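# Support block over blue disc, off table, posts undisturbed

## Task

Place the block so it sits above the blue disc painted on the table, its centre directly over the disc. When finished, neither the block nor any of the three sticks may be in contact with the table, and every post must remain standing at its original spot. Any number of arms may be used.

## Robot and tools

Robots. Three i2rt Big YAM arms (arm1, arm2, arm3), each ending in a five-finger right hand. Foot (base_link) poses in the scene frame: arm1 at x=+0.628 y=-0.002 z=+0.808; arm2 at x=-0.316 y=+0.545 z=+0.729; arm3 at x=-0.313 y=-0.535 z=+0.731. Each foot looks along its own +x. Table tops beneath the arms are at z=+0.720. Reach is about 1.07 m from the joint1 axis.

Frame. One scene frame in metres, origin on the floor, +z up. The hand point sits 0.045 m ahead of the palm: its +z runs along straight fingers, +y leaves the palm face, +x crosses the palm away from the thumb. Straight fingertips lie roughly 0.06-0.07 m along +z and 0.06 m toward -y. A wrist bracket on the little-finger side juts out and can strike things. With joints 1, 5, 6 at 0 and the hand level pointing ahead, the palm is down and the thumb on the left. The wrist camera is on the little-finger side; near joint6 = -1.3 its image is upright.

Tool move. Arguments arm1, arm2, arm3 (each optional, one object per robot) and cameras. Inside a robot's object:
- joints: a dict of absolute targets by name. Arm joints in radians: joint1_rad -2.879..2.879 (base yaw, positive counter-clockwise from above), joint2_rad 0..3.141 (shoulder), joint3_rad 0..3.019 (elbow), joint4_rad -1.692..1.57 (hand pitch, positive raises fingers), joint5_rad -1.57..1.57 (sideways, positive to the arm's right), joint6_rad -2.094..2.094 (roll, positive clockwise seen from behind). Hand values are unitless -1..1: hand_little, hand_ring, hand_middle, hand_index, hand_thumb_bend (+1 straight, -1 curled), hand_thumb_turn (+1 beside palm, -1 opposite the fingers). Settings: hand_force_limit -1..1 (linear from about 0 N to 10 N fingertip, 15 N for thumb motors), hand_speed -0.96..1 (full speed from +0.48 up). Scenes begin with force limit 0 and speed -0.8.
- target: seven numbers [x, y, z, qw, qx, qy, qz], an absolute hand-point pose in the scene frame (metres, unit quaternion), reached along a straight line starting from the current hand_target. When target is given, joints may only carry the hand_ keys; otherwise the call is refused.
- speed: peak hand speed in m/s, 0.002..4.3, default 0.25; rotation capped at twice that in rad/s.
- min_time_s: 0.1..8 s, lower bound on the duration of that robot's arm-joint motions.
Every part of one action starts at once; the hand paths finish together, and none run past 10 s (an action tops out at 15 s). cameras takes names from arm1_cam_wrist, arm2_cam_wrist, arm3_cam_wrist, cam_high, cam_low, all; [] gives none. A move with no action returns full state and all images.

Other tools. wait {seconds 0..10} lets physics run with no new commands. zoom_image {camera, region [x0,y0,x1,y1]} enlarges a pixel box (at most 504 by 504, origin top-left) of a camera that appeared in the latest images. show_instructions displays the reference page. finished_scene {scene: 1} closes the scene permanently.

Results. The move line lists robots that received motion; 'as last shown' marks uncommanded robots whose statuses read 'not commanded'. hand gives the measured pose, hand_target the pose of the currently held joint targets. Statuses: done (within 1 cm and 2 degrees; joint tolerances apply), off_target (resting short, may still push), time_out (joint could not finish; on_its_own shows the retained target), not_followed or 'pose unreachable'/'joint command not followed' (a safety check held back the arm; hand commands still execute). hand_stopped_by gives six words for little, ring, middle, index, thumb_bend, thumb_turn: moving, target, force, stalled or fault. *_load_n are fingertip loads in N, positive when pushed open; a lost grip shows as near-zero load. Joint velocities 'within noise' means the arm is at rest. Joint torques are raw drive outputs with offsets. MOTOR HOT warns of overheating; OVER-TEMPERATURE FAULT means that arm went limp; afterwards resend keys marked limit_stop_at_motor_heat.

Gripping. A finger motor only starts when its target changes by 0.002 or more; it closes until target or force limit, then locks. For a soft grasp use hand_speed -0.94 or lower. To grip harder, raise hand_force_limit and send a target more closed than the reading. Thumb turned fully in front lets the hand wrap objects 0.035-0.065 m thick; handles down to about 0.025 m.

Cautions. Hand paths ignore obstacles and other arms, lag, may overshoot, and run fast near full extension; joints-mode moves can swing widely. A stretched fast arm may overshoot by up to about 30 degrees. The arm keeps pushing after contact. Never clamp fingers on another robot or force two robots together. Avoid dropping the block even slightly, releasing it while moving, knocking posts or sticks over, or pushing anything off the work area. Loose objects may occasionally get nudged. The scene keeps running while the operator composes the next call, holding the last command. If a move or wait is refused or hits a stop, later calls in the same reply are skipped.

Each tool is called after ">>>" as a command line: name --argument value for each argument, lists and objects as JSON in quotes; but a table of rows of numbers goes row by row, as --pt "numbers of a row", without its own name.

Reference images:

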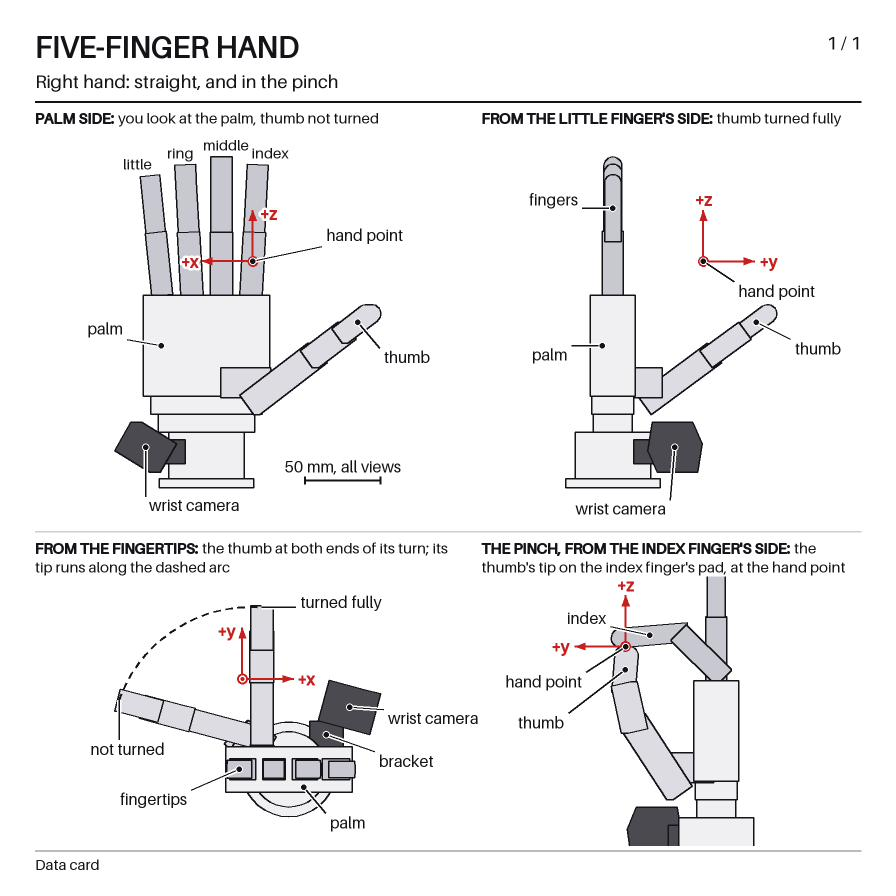

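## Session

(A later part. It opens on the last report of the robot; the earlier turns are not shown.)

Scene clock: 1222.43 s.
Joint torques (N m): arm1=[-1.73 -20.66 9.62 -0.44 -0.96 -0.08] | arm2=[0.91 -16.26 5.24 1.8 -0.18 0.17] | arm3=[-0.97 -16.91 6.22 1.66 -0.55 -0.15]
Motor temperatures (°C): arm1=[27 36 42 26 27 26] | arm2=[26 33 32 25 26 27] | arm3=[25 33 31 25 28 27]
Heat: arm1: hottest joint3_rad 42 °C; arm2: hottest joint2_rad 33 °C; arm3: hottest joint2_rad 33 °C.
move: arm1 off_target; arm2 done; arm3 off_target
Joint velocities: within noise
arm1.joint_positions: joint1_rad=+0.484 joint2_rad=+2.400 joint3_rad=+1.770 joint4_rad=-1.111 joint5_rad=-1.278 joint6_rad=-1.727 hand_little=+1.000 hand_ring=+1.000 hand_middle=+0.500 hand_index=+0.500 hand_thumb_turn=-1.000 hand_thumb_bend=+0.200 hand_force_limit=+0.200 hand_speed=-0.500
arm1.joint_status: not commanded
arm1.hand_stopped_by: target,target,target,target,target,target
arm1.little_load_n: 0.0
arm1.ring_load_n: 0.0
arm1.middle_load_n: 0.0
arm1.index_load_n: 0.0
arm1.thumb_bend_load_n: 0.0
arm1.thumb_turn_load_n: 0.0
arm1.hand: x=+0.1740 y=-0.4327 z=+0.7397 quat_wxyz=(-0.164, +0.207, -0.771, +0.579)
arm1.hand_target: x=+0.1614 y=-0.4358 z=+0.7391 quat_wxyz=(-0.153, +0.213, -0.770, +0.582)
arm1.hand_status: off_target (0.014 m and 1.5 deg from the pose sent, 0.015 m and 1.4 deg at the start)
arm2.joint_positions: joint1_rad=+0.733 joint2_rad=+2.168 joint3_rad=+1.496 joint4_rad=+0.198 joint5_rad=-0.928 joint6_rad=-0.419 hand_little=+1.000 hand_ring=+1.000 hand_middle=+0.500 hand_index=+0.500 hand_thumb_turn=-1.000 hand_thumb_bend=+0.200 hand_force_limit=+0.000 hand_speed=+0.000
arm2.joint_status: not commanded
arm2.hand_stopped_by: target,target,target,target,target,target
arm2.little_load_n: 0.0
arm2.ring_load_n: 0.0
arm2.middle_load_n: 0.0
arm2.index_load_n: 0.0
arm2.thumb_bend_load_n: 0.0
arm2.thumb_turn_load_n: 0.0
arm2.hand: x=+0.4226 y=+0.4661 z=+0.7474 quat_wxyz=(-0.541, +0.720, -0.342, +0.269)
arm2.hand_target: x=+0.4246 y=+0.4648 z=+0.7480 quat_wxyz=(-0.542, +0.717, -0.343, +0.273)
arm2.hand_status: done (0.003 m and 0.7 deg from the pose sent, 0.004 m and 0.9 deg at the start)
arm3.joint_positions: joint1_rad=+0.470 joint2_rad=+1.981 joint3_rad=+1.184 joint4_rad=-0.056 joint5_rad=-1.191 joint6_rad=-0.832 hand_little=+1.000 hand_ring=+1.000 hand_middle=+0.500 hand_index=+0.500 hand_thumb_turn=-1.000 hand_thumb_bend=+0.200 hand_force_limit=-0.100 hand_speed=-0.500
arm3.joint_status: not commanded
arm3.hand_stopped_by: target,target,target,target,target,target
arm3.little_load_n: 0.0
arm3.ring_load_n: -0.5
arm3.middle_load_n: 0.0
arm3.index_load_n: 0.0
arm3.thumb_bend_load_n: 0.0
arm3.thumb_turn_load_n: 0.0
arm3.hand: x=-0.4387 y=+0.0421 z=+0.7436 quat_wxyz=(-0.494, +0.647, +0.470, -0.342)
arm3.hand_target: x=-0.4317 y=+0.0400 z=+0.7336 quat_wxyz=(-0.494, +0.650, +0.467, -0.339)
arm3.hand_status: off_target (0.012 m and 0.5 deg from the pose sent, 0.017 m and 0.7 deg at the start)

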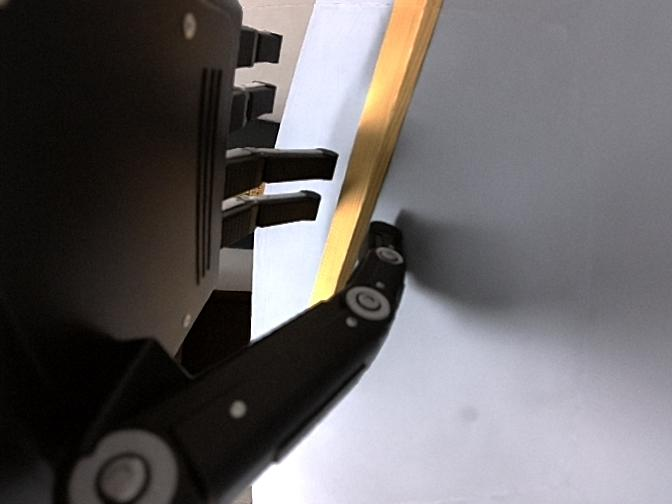

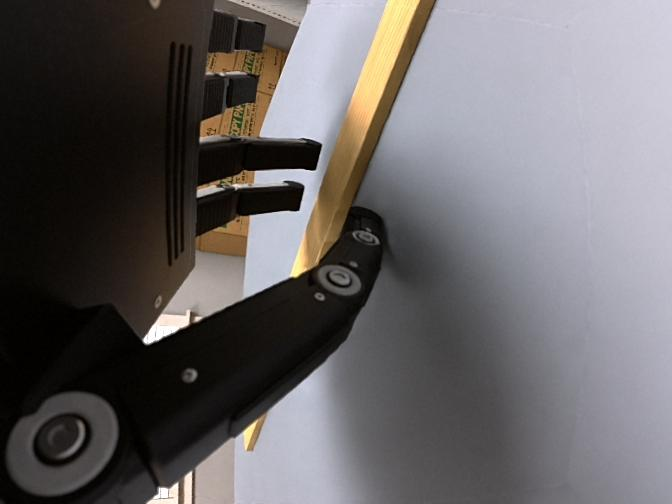

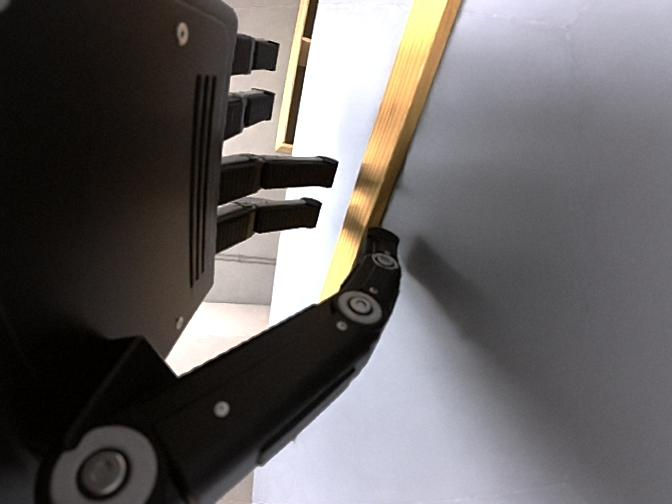

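>>> move --arm1 '{"joints": {"hand_speed": -0.92, "hand_force_limit": -0.5, "hand_index": -0.02, "hand_middle": -0.02}}' --arm2 '{"joints": {"hand_speed": -0.92, "hand_force_limit": -0.5, "hand_index": -0.02, "hand_middle": -0.02}}' --arm3 '{"target": [-0.4316, 0.0402, 0.727, 0.4946, -0.6499, -0.4672, 0.3394], "speed": 0.1}' --cameras '["arm1_cam_wrist", "arm2_cam_wrist", "arm3_cam_wrist"]'

>>> zoom_image --camera "arm1_cam_wrist" --region '[240, 100, 540, 360]'

>>> zoom_image --camera "arm2_cam_wrist" --region '[240, 100, 540, 360]'

>>> zoom_image --camera "arm3_cam_wrist" --region '[240, 100, 540, 360]'

Scene clock: 1237.03 s.
Joint torques (N m): arm1=[-1.79 -20.78 9.21 -0.25 -0.68 -0.11] | arm2=[1.2 -16.38 5.34 1.4 -0.14 0.15] | arm3=[-1.26 -17.03 6.34 2.06 -0.59 -0.11]
Motor temperatures (°C): arm1=[27 35 42 26 27 26] | arm2=[26 31 32 25 26 27] | arm3=[25 33 31 25 28 27]
Heat: arm1: hottest joint3_rad 42 °C; arm2: hottest joint3_rad 32 °C; arm3: hottest joint2_rad 33 °C.
move: arm1 off_target; arm2 off_target; arm3 off_target
Joint velocities: within noise
arm1.joint_positions: joint1_rad=+0.485 joint2_rad=+2.400 joint3_rad=+1.774 joint4_rad=-1.111 joint5_rad=-1.284 joint6_rad=-1.727 hand_little=+1.000 hand_ring=+1.000 hand_middle=+0.180 hand_index=+0.112 hand_thumb_turn=-1.000 hand_thumb_bend=+0.200 hand_force_limit=-0.500 hand_speed=-0.920
arm1.joint_status: hand_middle off_target (ended at +0.180, target -0.020); hand_index off_target (ended at +0.112, target -0.020); the others done
arm1.hand_stopped_by: target,target,force,force,target,target
arm1.little_load_n: 0.0
arm1.ring_load_n: 0.0
arm1.middle_load_n: 0.5
arm1.index_load_n: 3.5
arm1.thumb_bend_load_n: 0.5
arm1.thumb_turn_load_n: 0.0
arm1.hand: x=+0.1731 y=-0.4345 z=+0.7417 quat_wxyz=(-0.163, +0.207, -0.770, +0.582)
arm1.hand_target: x=+0.1614 y=-0.4360 z=+0.7392 quat_wxyz=(-0.153, +0.213, -0.770, +0.582)
arm1.hand_status: not commanded
arm2.joint_positions: joint1_rad=+0.733 joint2_rad=+2.168 joint3_rad=+1.496 joint4_rad=+0.211 joint5_rad=-0.928 joint6_rad=-0.414 hand_little=+1.000 hand_ring=+1.000 hand_middle=+0.120 hand_index=+0.112 hand_thumb_turn=-1.000 hand_thumb_bend=+0.200 hand_force_limit=-0.500 hand_speed=-0.920
arm2.joint_status: hand_middle off_target (ended at +0.120, target -0.020); hand_index off_target (ended at +0.112, target -0.020); the others done
arm2.hand_stopped_by: target,target,force,force,target,target
arm2.little_load_n: -0.5
arm2.ring_load_n: 0.0
arm2.middle_load_n: 2.5
arm2.index_load_n: 3.0
arm2.thumb_bend_load_n: 2.0
arm2.thumb_turn_load_n: 0.0
arm2.hand: x=+0.4242 y=+0.4657 z=+0.7493 quat_wxyz=(-0.542, +0.719, -0.339, +0.273)
arm2.hand_target: x=+0.4247 y=+0.4647 z=+0.7480 quat_wxyz=(-0.542, +0.717, -0.343, +0.273)
arm2.hand_status: not commanded
arm3.joint_positions: joint1_rad=+0.470 joint2_rad=+1.993 joint3_rad=+1.181 joint4_rad=-0.048 joint5_rad=-1.191 joint6_rad=-0.833 hand_little=+1.000 hand_ring=+1.000 hand_middle=+0.500 hand_index=+0.500 hand_thumb_turn=-1.000 hand_thumb_bend=+0.200 hand_force_limit=-0.100 hand_speed=-0.500
arm3.joint_status: not commanded
arm3.hand_stopped_by: target,target,target,target,target,target
arm3.little_load_n: 0.0
arm3.ring_load_n: 0.0
arm3.middle_load_n: 0.0
arm3.index_load_n: 0.0
arm3.thumb_bend_load_n: 0.0
arm3.thumb_turn_load_n: 0.0
arm3.hand: x=-0.4388 y=+0.0403 z=+0.7362 quat_wxyz=(-0.492, +0.649, +0.468, -0.343)
arm3.hand_target: x=-0.4316 y=+0.0400 z=+0.7271 quat_wxyz=(-0.494, +0.650, +0.467, -0.339)
arm3.hand_status: off_target (0.012 m and 0.6 deg from the pose sent, 0.018 m and 0.5 deg at the start)

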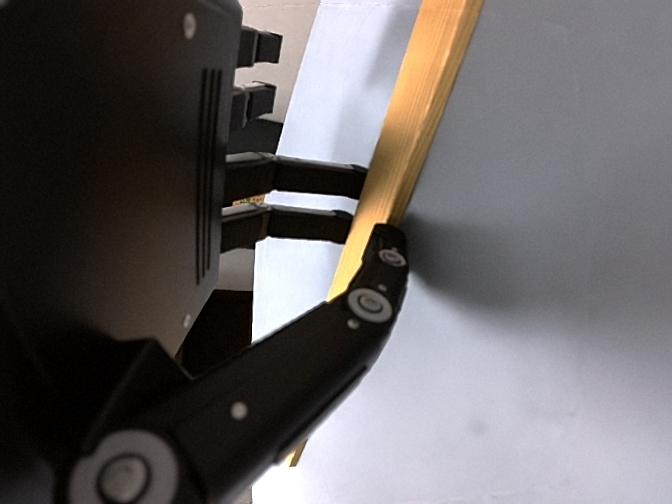

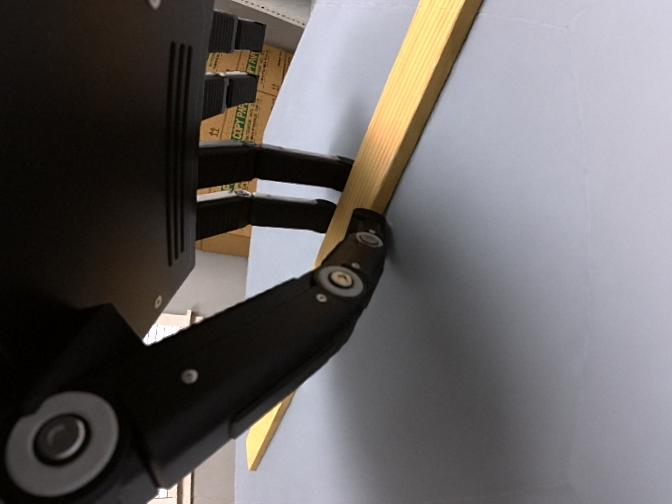

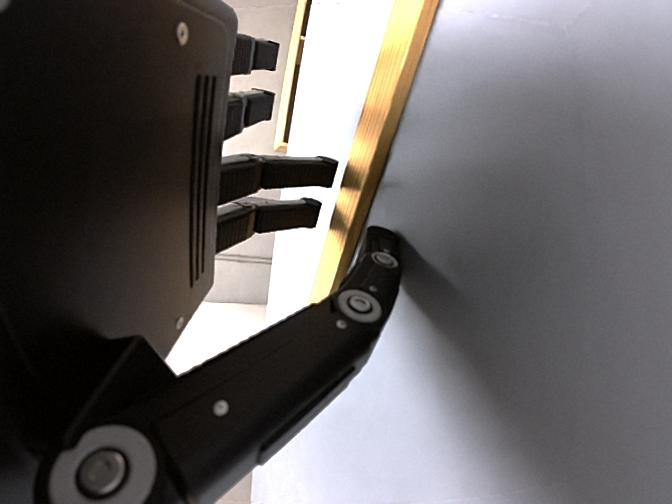

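Scaled by 1.680 from the camera's image (finer frame: 960x720).

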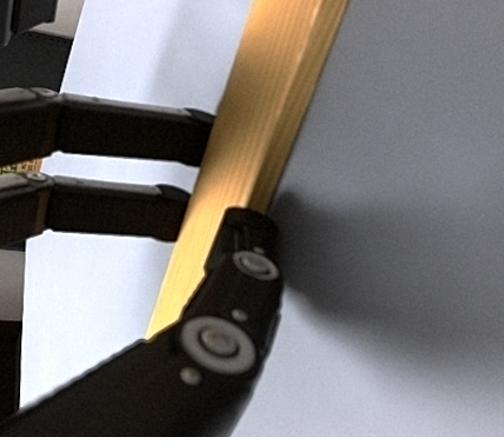

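Scaled by 1.680 from the camera's image (finer frame: 960x720).

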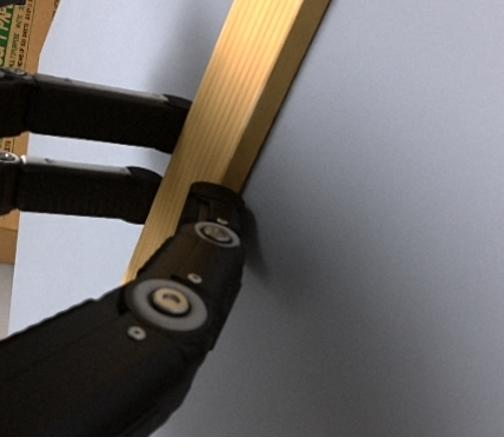

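Scaled by 1.680 from the camera's image (finer frame: 960x720).

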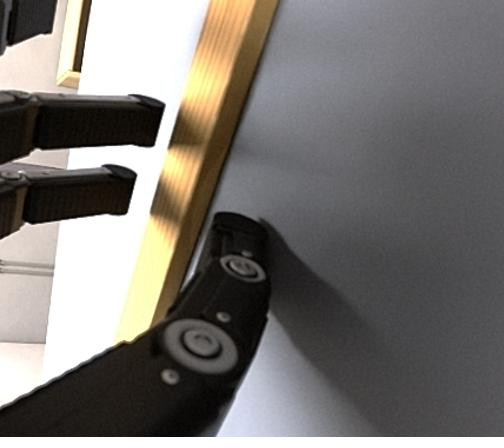

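>>> move --arm1 '{"joints": {"hand_force_limit": -0.4, "hand_middle": -0.1}}' --arm2 '{"target": [0.4247, 0.4647, 0.800, 0.5426, -0.7167, 0.3430, -0.2731], "speed": 0.06}' --arm3 '{"target": [-0.4316, 0.0402, 0.7225, 0.4946, -0.6499, -0.4672, 0.3394], "speed": 0.1}' --cameras '["arm1_cam_wrist", "arm2_cam_wrist", "arm3_cam_wrist"]'

>>> zoom_image --camera "arm2_cam_wrist" --region '[240, 100, 540, 360]'

Scene clock: 1246.73 s.
Joint torques (N m): arm1=[-1.2 -21.42 9.26 -0.39 -0.64 -0.14] | arm2=[1.08 -17.96 6.82 0.7 -0.18 0.13] | arm3=[-1.03 -16.91 6.17 2 -0.51 -0.13]
Motor temperatures (°C): arm1=[27 35 41 26 27 26] | arm2=[26 31 32 25 26 27] | arm3=[25 33 31 25 28 27]
Heat: arm1: hottest joint3_rad 41 °C; arm2: hottest joint3_rad 32 °C; arm3: hottest joint2_rad 33 °C.
move: arm1 off_target; arm2 off_target; arm3 off_target
Joint velocities: within noise
arm1.joint_positions: joint1_rad=+0.485 joint2_rad=+2.400 joint3_rad=+1.775 joint4_rad=-1.112 joint5_rad=-1.287 joint6_rad=-1.727 hand_little=+1.000 hand_ring=+1.000 hand_middle=+0.129 hand_index=+0.112 hand_thumb_turn=-1.000 hand_thumb_bend=+0.200 hand_force_limit=-0.400 hand_speed=-0.920
arm1.joint_status: hand_middle off_target (ended at +0.129, target -0.100); the others done
arm1.hand_stopped_by: target,target,force,force,target,target
arm1.little_load_n: 0.0
arm1.ring_load_n: 0.0
arm1.middle_load_n: 3.0
arm1.index_load_n: 0.5
arm1.thumb_bend_load_n: 0.5
arm1.thumb_turn_load_n: 0.0
arm1.hand: x=+0.1730 y=-0.4349 z=+0.7426 quat_wxyz=(-0.163, +0.207, -0.769, +0.583)
arm1.hand_target: x=+0.1615 y=-0.4360 z=+0.7392 quat_wxyz=(-0.153, +0.213, -0.770, +0.582)
arm1.hand_status: not commanded
arm2.joint_positions: joint1_rad=+0.733 joint2_rad=+2.110 joint3_rad=+1.496 joint4_rad=+0.131 joint5_rad=-0.928 joint6_rad=-0.414 hand_little=+1.000 hand_ring=+1.000 hand_middle=+0.120 hand_index=+0.112 hand_thumb_turn=-1.000 hand_thumb_bend=+0.200 hand_force_limit=-0.500 hand_speed=-0.920
arm2.joint_status: not commanded
arm2.hand_stopped_by: target,target,force,force,target,target
arm2.little_load_n: 0.0
arm2.ring_load_n: 0.0
arm2.middle_load_n: 0.0
arm2.index_load_n: 0.0
arm2.thumb_bend_load_n: 0.0
arm2.thumb_turn_load_n: 0.0
arm2.hand: x=+0.4184 y=+0.4673 z=+0.7791 quat_wxyz=(-0.541, +0.720, -0.346, +0.264)
arm2.hand_target: x=+0.4244 y=+0.4649 z=+0.7999 quat_wxyz=(-0.543, +0.717, -0.343, +0.273)
arm2.hand_status: off_target (0.022 m and 1.2 deg from the pose sent, 0.051 m and 0.5 deg at the start)
arm3.joint_positions: joint1_rad=+0.470 joint2_rad=+1.998 joint3_rad=+1.181 joint4_rad=-0.038 joint5_rad=-1.192 joint6_rad=-0.833 hand_little=+1.000 hand_ring=+1.000 hand_middle=+0.500 hand_index=+0.500 hand_thumb_turn=-1.000 hand_thumb_bend=+0.200 hand_force_limit=-0.100 hand_speed=-0.500
arm3.joint_status: not commanded
arm3.hand_stopped_by: target,target,target,target,target,target
arm3.little_load_n: 0.0
arm3.ring_load_n: 0.0
arm3.middle_load_n: 0.0
arm3.index_load_n: 0.0
arm3.thumb_bend_load_n: -0.5
arm3.thumb_turn_load_n: 0.5
arm3.hand: x=-0.4388 y=+0.0412 z=+0.7347 quat_wxyz=(-0.493, +0.647, +0.469, -0.343)
arm3.hand_target: x=-0.4317 y=+0.0400 z=+0.7227 quat_wxyz=(-0.494, +0.650, +0.467, -0.339)
arm3.hand_status: off_target (0.014 m and 0.6 deg from the pose sent, 0.016 m and 0.6 deg at the start)

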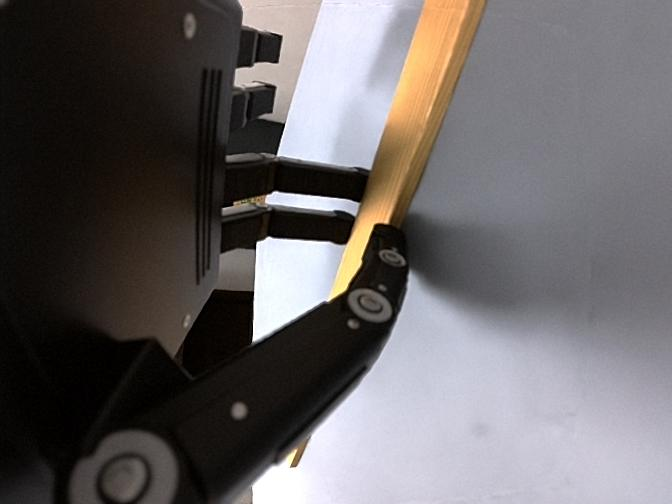

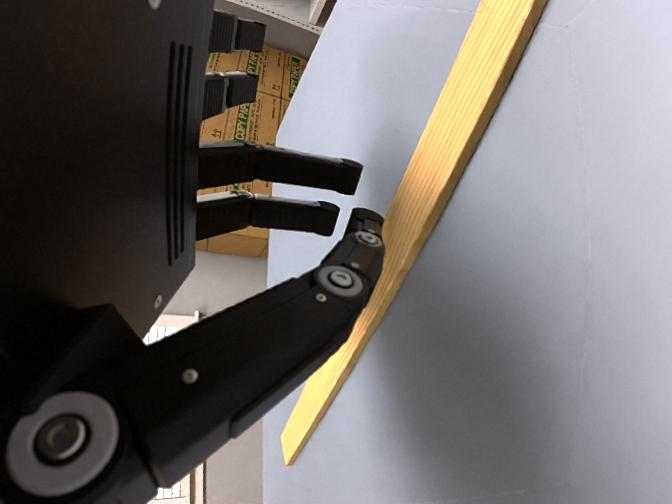

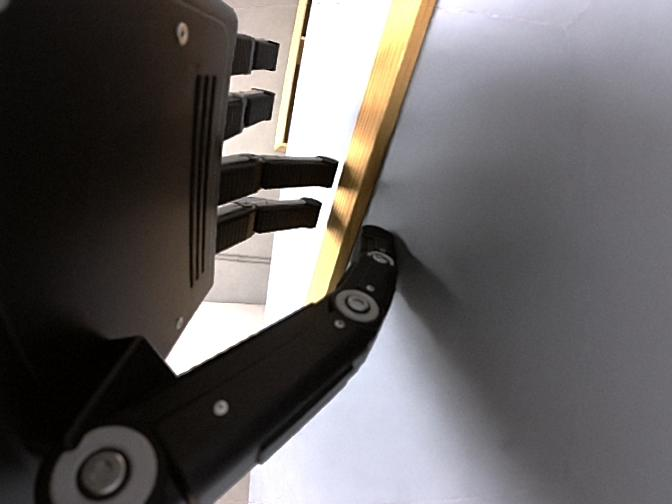

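Scaled by 1.680 from the camera's image (finer frame: 960x720).

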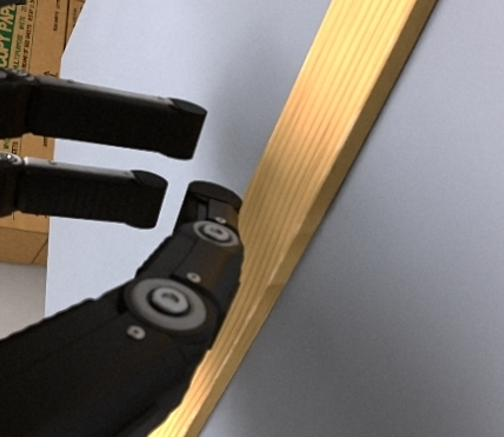

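>>> move --arm1 '{"joints": {"hand_speed": -0.6, "hand_index": 0.45, "hand_middle": 0.45}}' --arm2 '{"target": [0.4185, 0.4620, 0.763, 0.5636, -0.7003, 0.3347, -0.2832], "speed": 0.12, "joints": {"hand_speed": -0.6, "hand_index": 0.45, "hand_middle": 0.45}}' --arm3 '{"target": [-0.4355, 0.0414, 0.752, 0.5159, -0.6331, -0.4555, 0.3546], "speed": 0.12}'

>>> move --arm1 '{"target": [0.1575, -0.4291, 0.757, 0.1600, -0.2089, 0.7515, -0.6051], "speed": 0.12}' --arm2 '{"target": [0.4185, 0.4620, 0.752, 0.5636, -0.7003, 0.3347, -0.2832], "speed": 0.12}' --arm3 '{"target": [-0.4355, 0.0414, 0.741, 0.5159, -0.6331, -0.4555, 0.3546], "speed": 0.12}' --cameras '["arm1_cam_wrist", "arm2_cam_wrist", "arm3_cam_wrist"]'

Scene clock: 1351.40 s.
Joint torques (N m): arm1=[-1.55 -21.89 9.28 -0.36 -0.88 -0.1] | arm2=[0.67 -16.62 5.16 1.95 -0.36 0.19] | arm3=[-1.2 -19.43 6.09 1.94 -0.55 0.08]
Motor temperatures (°C): arm1=[27 34 41 26 27 26] | arm2=[26 33 34 25 26 27] | arm3=[25 34 31 25 28 27]
Heat: arm1: hottest joint3_rad 41 °C; arm2: hottest joint3_rad 34 °C; arm3: hottest joint2_rad 34 °C.
move: arm1 done; arm2 off_target; arm3 off_target
Joint velocities: within noise
arm1.joint_positions: joint1_rad=+0.483 joint2_rad=+2.401 joint3_rad=+1.775 joint4_rad=-1.112 joint5_rad=-1.280 joint6_rad=-1.727 hand_little=+1.000 hand_ring=+1.000 hand_middle=+0.450 hand_index=+0.450 hand_thumb_turn=-1.000 hand_thumb_bend=+0.200 hand_force_limit=-0.400 hand_speed=-0.600
arm1.joint_status: all done
arm1.hand_stopped_by: target,target,target,target,target,target
arm1.little_load_n: 0.0
arm1.ring_load_n: 0.0
arm1.middle_load_n: 0.0
arm1.index_load_n: 0.0
arm1.thumb_bend_load_n: 0.0
arm1.thumb_turn_load_n: 0.5
arm1.hand: x=+0.1720 y=-0.4332 z=+0.7410 quat_wxyz=(-0.162, +0.207, -0.771, +0.580)
arm1.hand_target: x=+0.1614 y=-0.4359 z=+0.7392 quat_wxyz=(-0.153, +0.213, -0.770, +0.582)
arm1.hand_status: not commanded
arm2.joint_positions: joint1_rad=+0.725 joint2_rad=+2.160 joint3_rad=+1.456 joint4_rad=+0.304 joint5_rad=-0.958 joint6_rad=-0.354 hand_little=+1.000 hand_ring=+1.000 hand_middle=+0.450 hand_index=+0.450 hand_thumb_turn=-1.000 hand_thumb_bend=+0.200 hand_force_limit=-0.500 hand_speed=-0.600
arm2.joint_status: all done
arm2.hand_stopped_by: target,target,target,target,target,target
arm2.little_load_n: 0.0
arm2.ring_load_n: 0.0
arm2.middle_load_n: 0.0
arm2.index_load_n: 0.0
arm2.thumb_bend_load_n: 0.0
arm2.thumb_turn_load_n: 0.0
arm2.hand: x=+0.4171 y=+0.4681 z=+0.7543 quat_wxyz=(-0.560, +0.705, -0.336, +0.275)
arm2.hand_target: x=+0.4184 y=+0.4621 z=+0.7630 quat_wxyz=(-0.563, +0.700, -0.335, +0.283)
arm2.hand_status: off_target (0.011 m and 1.2 deg from the pose sent, 0.017 m and 4.3 deg at the start)
arm3.joint_positions: joint1_rad=+0.467 joint2_rad=+1.998 joint3_rad=+1.159 joint4_rad=+0.074 joint5_rad=-1.242 joint6_rad=-0.740 hand_little=+1.000 hand_ring=+1.000 hand_middle=+0.500 hand_index=+0.500 hand_thumb_turn=-1.000 hand_thumb_bend=+0.200 hand_force_limit=-0.100 hand_speed=-0.500
arm3.joint_status: not commanded
arm3.hand_stopped_by: target,target,target,target,target,target
arm3.little_load_n: 0.0
arm3.ring_load_n: 0.0
arm3.middle_load_n: 0.0
arm3.index_load_n: 0.0
arm3.thumb_bend_load_n: 0.0
arm3.thumb_turn_load_n: 0.0
arm3.hand: x=-0.4436 y=+0.0394 z=+0.7439 quat_wxyz=(-0.508, +0.633, +0.459, -0.361)
arm3.hand_target: x=-0.4357 y=+0.0414 z=+0.7519 quat_wxyz=(-0.516, +0.633, +0.456, -0.355)
arm3.hand_status: off_target (0.012 m and 1.3 deg from the pose sent, 0.018 m and 3.7 deg at the start)
pictures: none

Scene clock: 1352.80 s.
Joint torques (N m): arm1=[-0.97 -20.89 9.48 -0.62 -1.05 -0.09] | arm2=[0.32 -16.62 4.88 1.8 -0.37 0.19] | arm3=[-1.49 -18.08 5.87 2.1 -0.54 0.05]
Motor temperatures (°C): arm1=[27 35 41 26 27 26] | arm2=[26 33 34 25 26 27] | arm3=[25 34 31 25 28 27]
Heat: arm1: hottest joint3_rad 41 °C; arm2: hottest joint3_rad 34 °C; arm3: hottest joint2_rad 34 °C.
move: arm1 off_target; arm2 done; arm3 done
Joint velocities: within noise
arm1.joint_positions: joint1_rad=+0.460 joint2_rad=+2.415 joint3_rad=+1.817 joint4_rad=-1.270 joint5_rad=-1.330 joint6_rad=-1.858 hand_little=+1.000 hand_ring=+1.000 hand_middle=+0.450 hand_index=+0.450 hand_thumb_turn=-1.000 hand_thumb_bend=+0.200 hand_force_limit=-0.400 hand_speed=-0.600
arm1.joint_status: not commanded
arm1.hand_stopped_by: target,target,target,target,target,target
arm1.little_load_n: 0.0
arm1.ring_load_n: 0.0
arm1.middle_load_n: 0.0
arm1.index_load_n: -0.5
arm1.thumb_bend_load_n: 0.0
arm1.thumb_turn_load_n: 0.0
arm1.hand: x=+0.1687 y=-0.4253 z=+0.7572 quat_wxyz=(-0.168, +0.202, -0.754, +0.602)
arm1.hand_target: x=+0.1578 y=-0.4288 z=+0.7571 quat_wxyz=(-0.159, +0.208, -0.752, +0.605)
arm1.hand_status: off_target (0.012 m and 1.3 deg from the pose sent, 0.022 m and 3.6 deg at the start)
arm2.joint_positions: joint1_rad=+0.725 joint2_rad=+2.168 joint3_rad=+1.456 joint4_rad=+0.325 joint5_rad=-0.958 joint6_rad=-0.354 hand_little=+1.000 hand_ring=+1.000 hand_middle=+0.450 hand_index=+0.450 hand_thumb_turn=-1.000 hand_thumb_bend=+0.200 hand_force_limit=-0.500 hand_speed=-0.600
arm2.joint_status: not commanded
arm2.hand_stopped_by: target,target,target,target,target,target
arm2.little_load_n: 0.0
arm2.ring_load_n: 0.0
arm2.middle_load_n: 0.0
arm2.index_load_n: 0.0
arm2.thumb_bend_load_n: 0.5
arm2.thumb_turn_load_n: 0.0
arm2.hand: x=+0.4188 y=+0.4676 z=+0.7513 quat_wxyz=(-0.561, +0.705, -0.332, +0.279)
arm2.hand_target: x=+0.4184 y=+0.4621 z=+0.7521 quat_wxyz=(-0.563, +0.700, -0.335, +0.283)
arm2.hand_status: done (0.006 m and 0.8 deg from the pose sent, 0.007 m and 1.2 deg at the start)
arm3.joint_positions: joint1_rad=+0.467 joint2_rad=+1.998 joint3_rad=+1.159 joint4_rad=+0.099 joint5_rad=-1.242 joint6_rad=-0.739 hand_little=+1.000 hand_ring=+1.000 hand_middle=+0.500 hand_index=+0.500 hand_thumb_turn=-1.000 hand_thumb_bend=+0.200 hand_force_limit=-0.100 hand_speed=-0.500
arm3.joint_status: not commanded
arm3.hand_stopped_by: target,target,target,target,target,target
arm3.little_load_n: 0.0
arm3.ring_load_n: 0.0
arm3.middle_load_n: 0.0
arm3.index_load_n: 0.0
arm3.thumb_bend_load_n: 0.0
arm3.thumb_turn_load_n: 0.0
arm3.hand: x=-0.4434 y=+0.0431 z=+0.7456 quat_wxyz=(-0.515, +0.628, +0.464, -0.355)
arm3.hand_target: x=-0.4357 y=+0.0413 z=+0.7411 quat_wxyz=(-0.516, +0.633, +0.456, -0.355)
arm3.hand_status: done (0.009 m and 1.1 deg from the pose sent, 0.009 m and 1.3 deg at the start)

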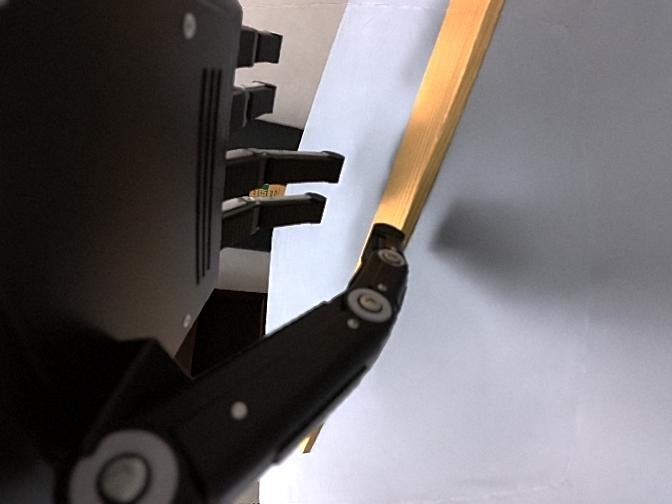

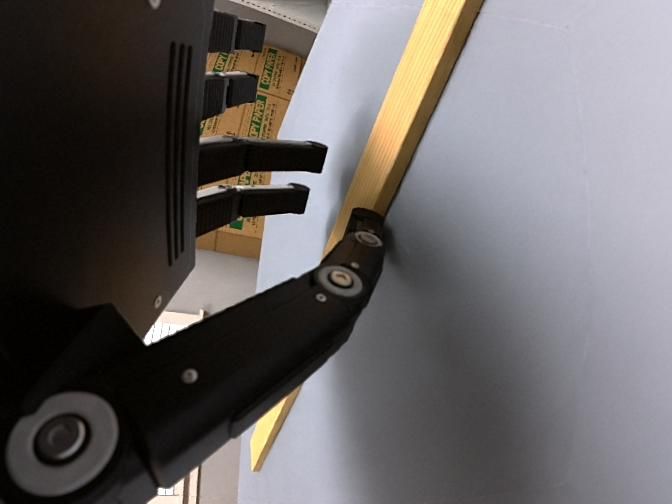

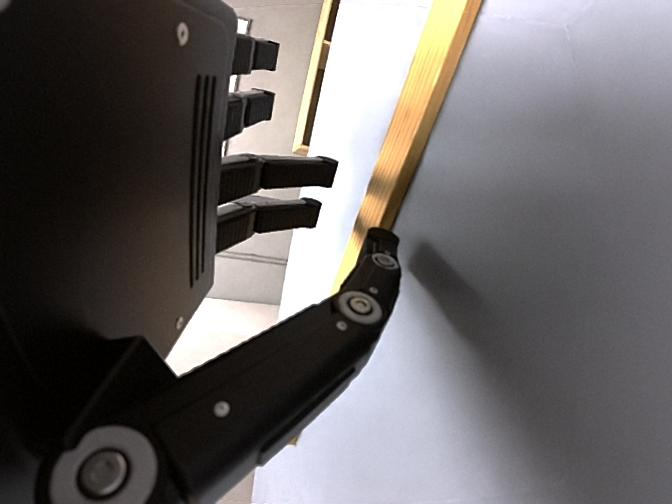

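>>> move --arm1 '{"target": [0.1585, -0.4285, 0.734, 0.1600, -0.2089, 0.7515, -0.6051], "speed": 0.08}' --arm2 '{"target": [0.4146, 0.4590, 0.741, 0.5636, -0.7003, 0.3347, -0.2832], "speed": 0.08}' --arm3 '{"target": [-0.4355, 0.0414, 0.728, 0.5159, -0.6331, -0.4555, 0.3546], "speed": 0.08}' --cameras '["arm1_cam_wrist", "arm2_cam_wrist", "arm3_cam_wrist"]'

>>> zoom_image --camera "arm1_cam_wrist" --region '[240, 100, 540, 360]'

>>> zoom_image --camera "arm2_cam_wrist" --region '[240, 100, 540, 360]'

>>> zoom_image --camera "arm3_cam_wrist" --region '[240, 100, 540, 360]'

Scene clock: 1372.10 s.
Joint torques (N m): arm1=[-1.67 -20.84 9.17 0.24 -0.73 -0.13] | arm2=[0.03 -15.97 4.62 1.73 -0.29 0.16] | arm3=[-0.97 -17.44 5.85 2.09 -0.51 0.08]
Motor temperatures (°C): arm1=[27 35 40 26 27 26] | arm2=[26 31 34 25 26 27] | arm3=[25 34 30 25 28 27]
Heat: arm1: hottest joint3_rad 40 °C; arm2: hottest joint3_rad 34 °C; arm3: hottest joint2_rad 34 °C.
move: arm1 off_target; arm2 done; arm3 off_target
Joint velocities: within noise
arm1.joint_positions: joint1_rad=+0.459 joint2_rad=+2.447 joint3_rad=+1.821 joint4_rad=-1.258 joint5_rad=-1.337 joint6_rad=-1.862 hand_little=+1.000 hand_ring=+1.000 hand_middle=+0.450 hand_index=+0.450 hand_thumb_turn=-1.000 hand_thumb_bend=+0.200 hand_force_limit=-0.400 hand_speed=-0.600
arm1.joint_status: not commanded
arm1.hand_stopped_by: target,target,target,target,target,target
arm1.little_load_n: 0.0
arm1.ring_load_n: 0.0
arm1.middle_load_n: 0.0
arm1.index_load_n: -0.5
arm1.thumb_bend_load_n: -1.0
arm1.thumb_turn_load_n: 0.5
arm1.hand: x=+0.1705 y=-0.4247 z=+0.7395 quat_wxyz=(-0.173, +0.197, -0.753, +0.604)
arm1.hand_target: x=+0.1589 y=-0.4281 z=+0.7342 quat_wxyz=(-0.160, +0.209, -0.752, +0.605)
arm1.hand_status: off_target (0.014 m and 2.0 deg from the pose sent, 0.026 m and 1.3 deg at the start)
arm2.joint_positions: joint1_rad=+0.720 joint2_rad=+2.177 joint3_rad=+1.449 joint4_rad=+0.349 joint5_rad=-0.966 joint6_rad=-0.353 hand_little=+1.000 hand_ring=+1.000 hand_middle=+0.450 hand_index=+0.450 hand_thumb_turn=-1.000 hand_thumb_bend=+0.200 hand_force_limit=-0.500 hand_speed=-0.600
arm2.joint_status: not commanded
arm2.hand_stopped_by: target,target,target,target,target,target
arm2.little_load_n: 0.0
arm2.ring_load_n: 0.0
arm2.middle_load_n: 0.0
arm2.index_load_n: 0.0
arm2.thumb_bend_load_n: -1.0
arm2.thumb_turn_load_n: 0.5
arm2.hand: x=+0.4171 y=+0.4653 z=+0.7461 quat_wxyz=(-0.563, +0.704, -0.329, +0.282)
arm2.hand_target: x=+0.4145 y=+0.4590 z=+0.7409 quat_wxyz=(-0.563, +0.700, -0.335, +0.283)
arm2.hand_status: done (0.008 m and 0.8 deg from the pose sent, 0.014 m and 0.8 deg at the start)
arm3.joint_positions: joint1_rad=+0.467 joint2_rad=+2.016 joint3_rad=+1.155 joint4_rad=+0.127 joint5_rad=-1.242 joint6_rad=-0.738 hand_little=+1.000 hand_ring=+1.000 hand_middle=+0.500 hand_index=+0.500 hand_thumb_turn=-1.000 hand_thumb_bend=+0.200 hand_force_limit=-0.100 hand_speed=-0.500
arm3.joint_status: not commanded
arm3.hand_stopped_by: target,target,target,target,target,target
arm3.little_load_n: 0.0
arm3.ring_load_n: 0.0
arm3.middle_load_n: 0.0
arm3.index_load_n: 0.0
arm3.thumb_bend_load_n: 0.0
arm3.thumb_turn_load_n: 0.0
arm3.hand: x=-0.4431 y=+0.0435 z=+0.7365 quat_wxyz=(-0.517, +0.626, +0.465, -0.353)
arm3.hand_target: x=-0.4356 y=+0.0414 z=+0.7283 quat_wxyz=(-0.516, +0.633, +0.456, -0.355)
arm3.hand_status: off_target (0.012 m and 1.3 deg from the pose sent, 0.019 m and 1.1 deg at the start)

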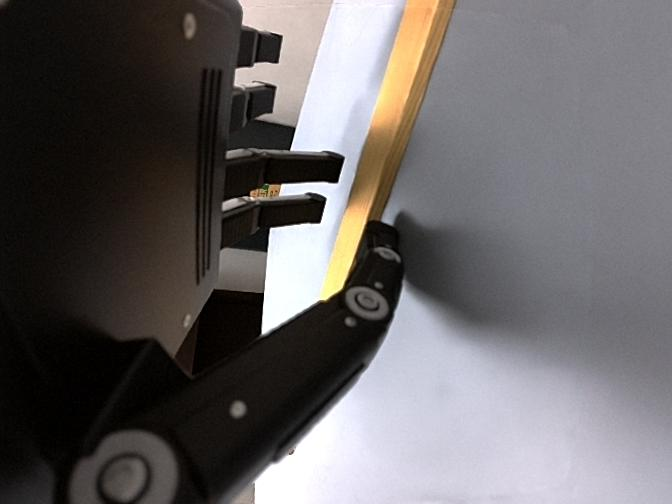

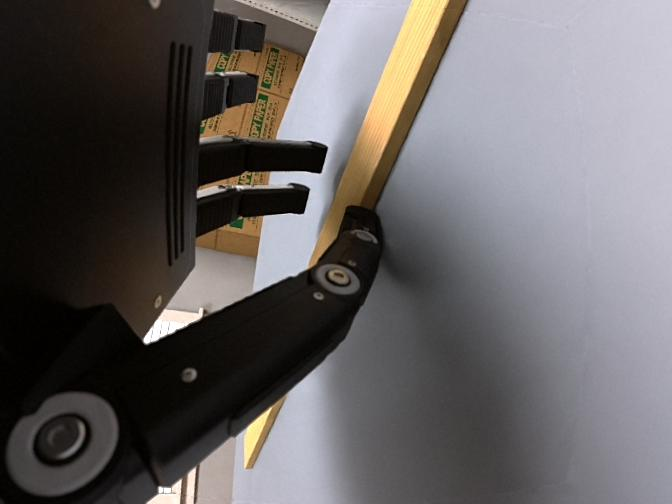

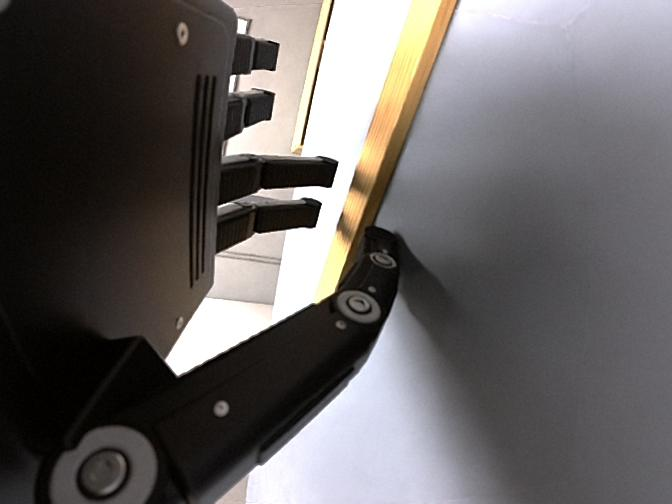

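Scaled by 1.680 from the camera's image (finer frame: 960x720).

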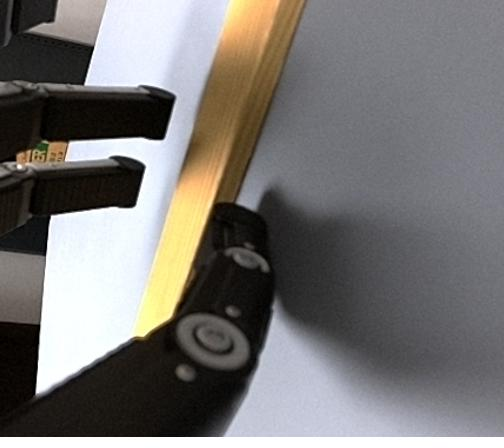

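Scaled by 1.680 from the camera's image (finer frame: 960x720).

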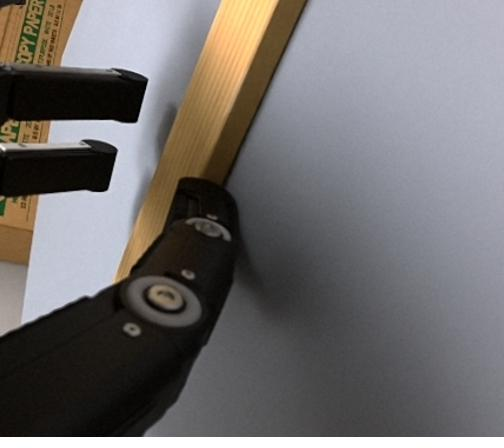

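Scaled by 1.680 from the camera's image (finer frame: 960x720).

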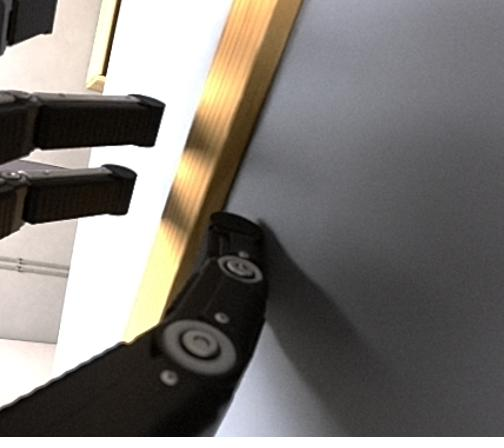

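>>> move --arm1 '{"joints": {"hand_speed": -0.92, "hand_force_limit": -0.4, "hand_index": -0.02, "hand_middle": -0.02}}' --arm2 '{"joints": {"hand_speed": -0.92, "hand_force_limit": -0.4, "hand_index": -0.02, "hand_middle": -0.02}}' --arm3 '{"target": [-0.4355, 0.0414, 0.721, 0.5159, -0.6331, -0.4555, 0.3546], "speed": 0.08}' --cameras '["arm1_cam_wrist", "arm2_cam_wrist", "arm3_cam_wrist"]'

>>> zoom_image --camera "arm1_cam_wrist" --region '[240, 100, 540, 360]'

>>> zoom_image --camera "arm2_cam_wrist" --region '[240, 100, 540, 360]'

Scene clock: 1390.70 s.
Joint torques (N m): arm1=[-0.97 -21.66 9.05 0.1 -0.6 -0.14] | arm2=[0.03 -15.97 4.52 1.54 -0.18 0.15] | arm3=[-1.2 -16.62 5.72 2.15 -0.36 0.03]
Motor temperatures (°C): arm1=[27 36 41 26 27 26] | arm2=[26 31 33 25 26 27] | arm3=[25 34 30 25 28 27]
Heat: arm1: hottest joint3_rad 41 °C; arm2: hottest joint3_rad 33 °C; arm3: hottest joint2_rad 34 °C.
move: arm1 off_target; arm2 off_target; arm3 off_target
Joint velocities: within noise
arm1.joint_positions: joint1_rad=+0.460 joint2_rad=+2.447 joint3_rad=+1.824 joint4_rad=-1.258 joint5_rad=-1.340 joint6_rad=-1.862 hand_little=+1.000 hand_ring=+1.000 hand_middle=+0.137 hand_index=+0.107 hand_thumb_turn=-1.000 hand_thumb_bend=+0.200 hand_force_limit=-0.400 hand_speed=-0.920
arm1.joint_status: hand_middle off_target (ended at +0.137, target -0.020); hand_index off_target (ended at +0.107, target -0.020); the others done
arm1.hand_stopped_by: target,target,force,force,target,target
arm1.little_load_n: 0.0
arm1.ring_load_n: 0.0
arm1.middle_load_n: 1.0
arm1.index_load_n: 2.5
arm1.thumb_bend_load_n: -0.5
arm1.thumb_turn_load_n: 0.0
arm1.hand: x=+0.1696 y=-0.4260 z=+0.7409 quat_wxyz=(-0.172, +0.198, -0.752, +0.605)
arm1.hand_target: x=+0.1589 y=-0.4281 z=+0.7342 quat_wxyz=(-0.160, +0.209, -0.752, +0.605)
arm1.hand_status: not commanded
arm2.joint_positions: joint1_rad=+0.720 joint2_rad=+2.177 joint3_rad=+1.449 joint4_rad=+0.357 joint5_rad=-0.968 joint6_rad=-0.352 hand_little=+1.000 hand_ring=+1.000 hand_middle=+0.122 hand_index=+0.122 hand_thumb_turn=-1.000 hand_thumb_bend=+0.200 hand_force_limit=-0.400 hand_speed=-0.920
arm2.joint_status: hand_middle off_target (ended at +0.122, target -0.020); hand_index off_target (ended at +0.122, target -0.020); the others done
arm2.hand_stopped_by: target,target,force,force,target,target
arm2.little_load_n: 0.0
arm2.ring_load_n: 0.0
arm2.middle_load_n: 3.0
arm2.index_load_n: 2.5
arm2.thumb_bend_load_n: 0.0
arm2.thumb_turn_load_n: 0.0
arm2.hand: x=+0.4178 y=+0.4654 z=+0.7473 quat_wxyz=(-0.564, +0.703, -0.327, +0.284)
arm2.hand_target: x=+0.4145 y=+0.4590 z=+0.7409 quat_wxyz=(-0.563, +0.700, -0.335, +0.283)
arm2.hand_status: not commanded
arm3.joint_positions: joint1_rad=+0.467 joint2_rad=+2.021 joint3_rad=+1.155 joint4_rad=+0.142 joint5_rad=-1.245 joint6_rad=-0.732 hand_little=+1.000 hand_ring=+1.000 hand_middle=+0.500 hand_index=+0.500 hand_thumb_turn=-1.000 hand_thumb_bend=+0.200 hand_force_limit=-0.100 hand_speed=-0.500
arm3.joint_status: not commanded
arm3.hand_stopped_by: target,target,target,target,target,target
arm3.little_load_n: 0.0
arm3.ring_load_n: 0.0
arm3.middle_load_n: 0.0
arm3.index_load_n: 0.0
arm3.thumb_bend_load_n: -1.0
arm3.thumb_turn_load_n: 0.5
arm3.hand: x=-0.4435 y=+0.0442 z=+0.7351 quat_wxyz=(-0.519, +0.624, +0.465, -0.354)
arm3.hand_target: x=-0.4357 y=+0.0412 z=+0.7213 quat_wxyz=(-0.516, +0.633, +0.456, -0.355)
arm3.hand_status: off_target (0.016 m and 1.5 deg from the pose sent, 0.017 m and 1.3 deg at the start)

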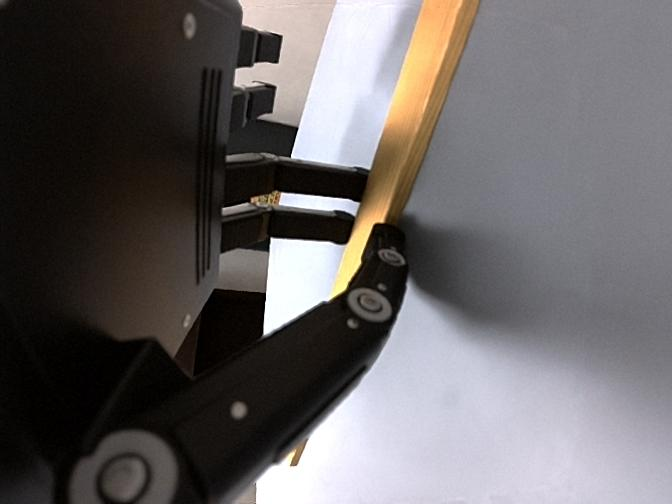

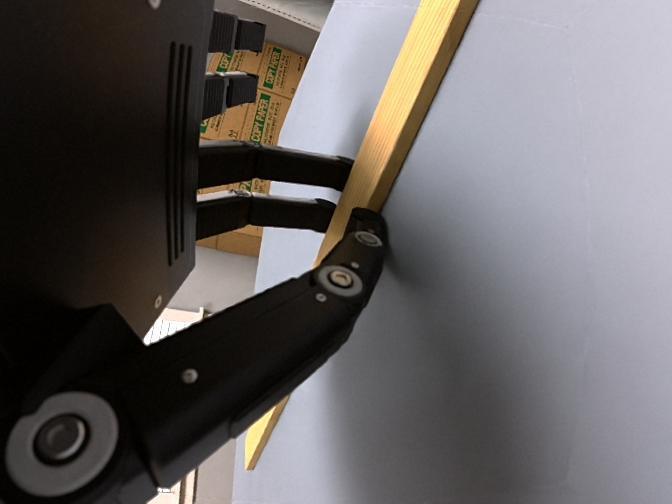

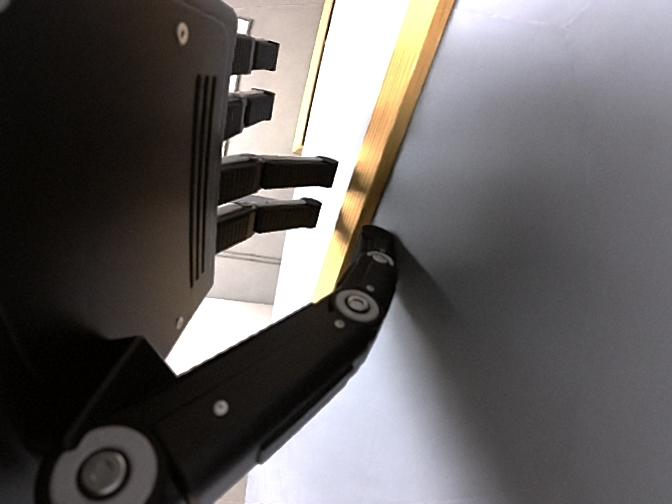

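Scaled by 1.680 from the camera's image (finer frame: 960x720).

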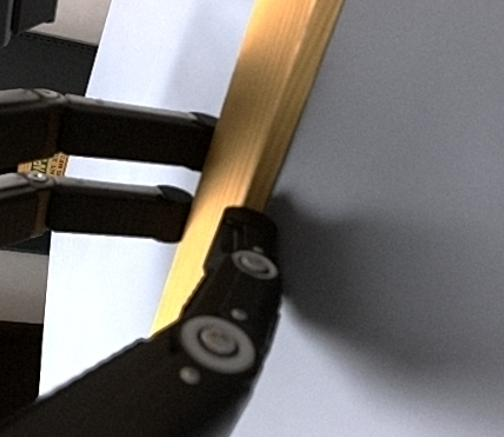

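Scaled by 1.680 from the camera's image (finer frame: 960x720).

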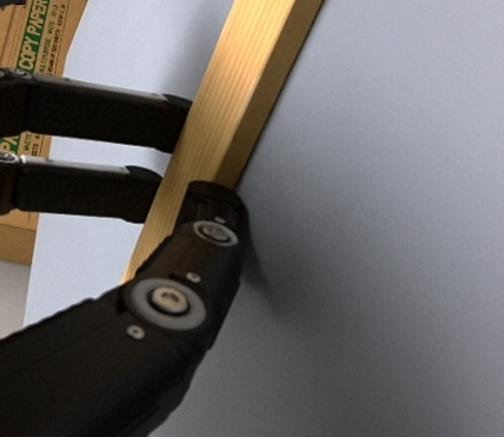

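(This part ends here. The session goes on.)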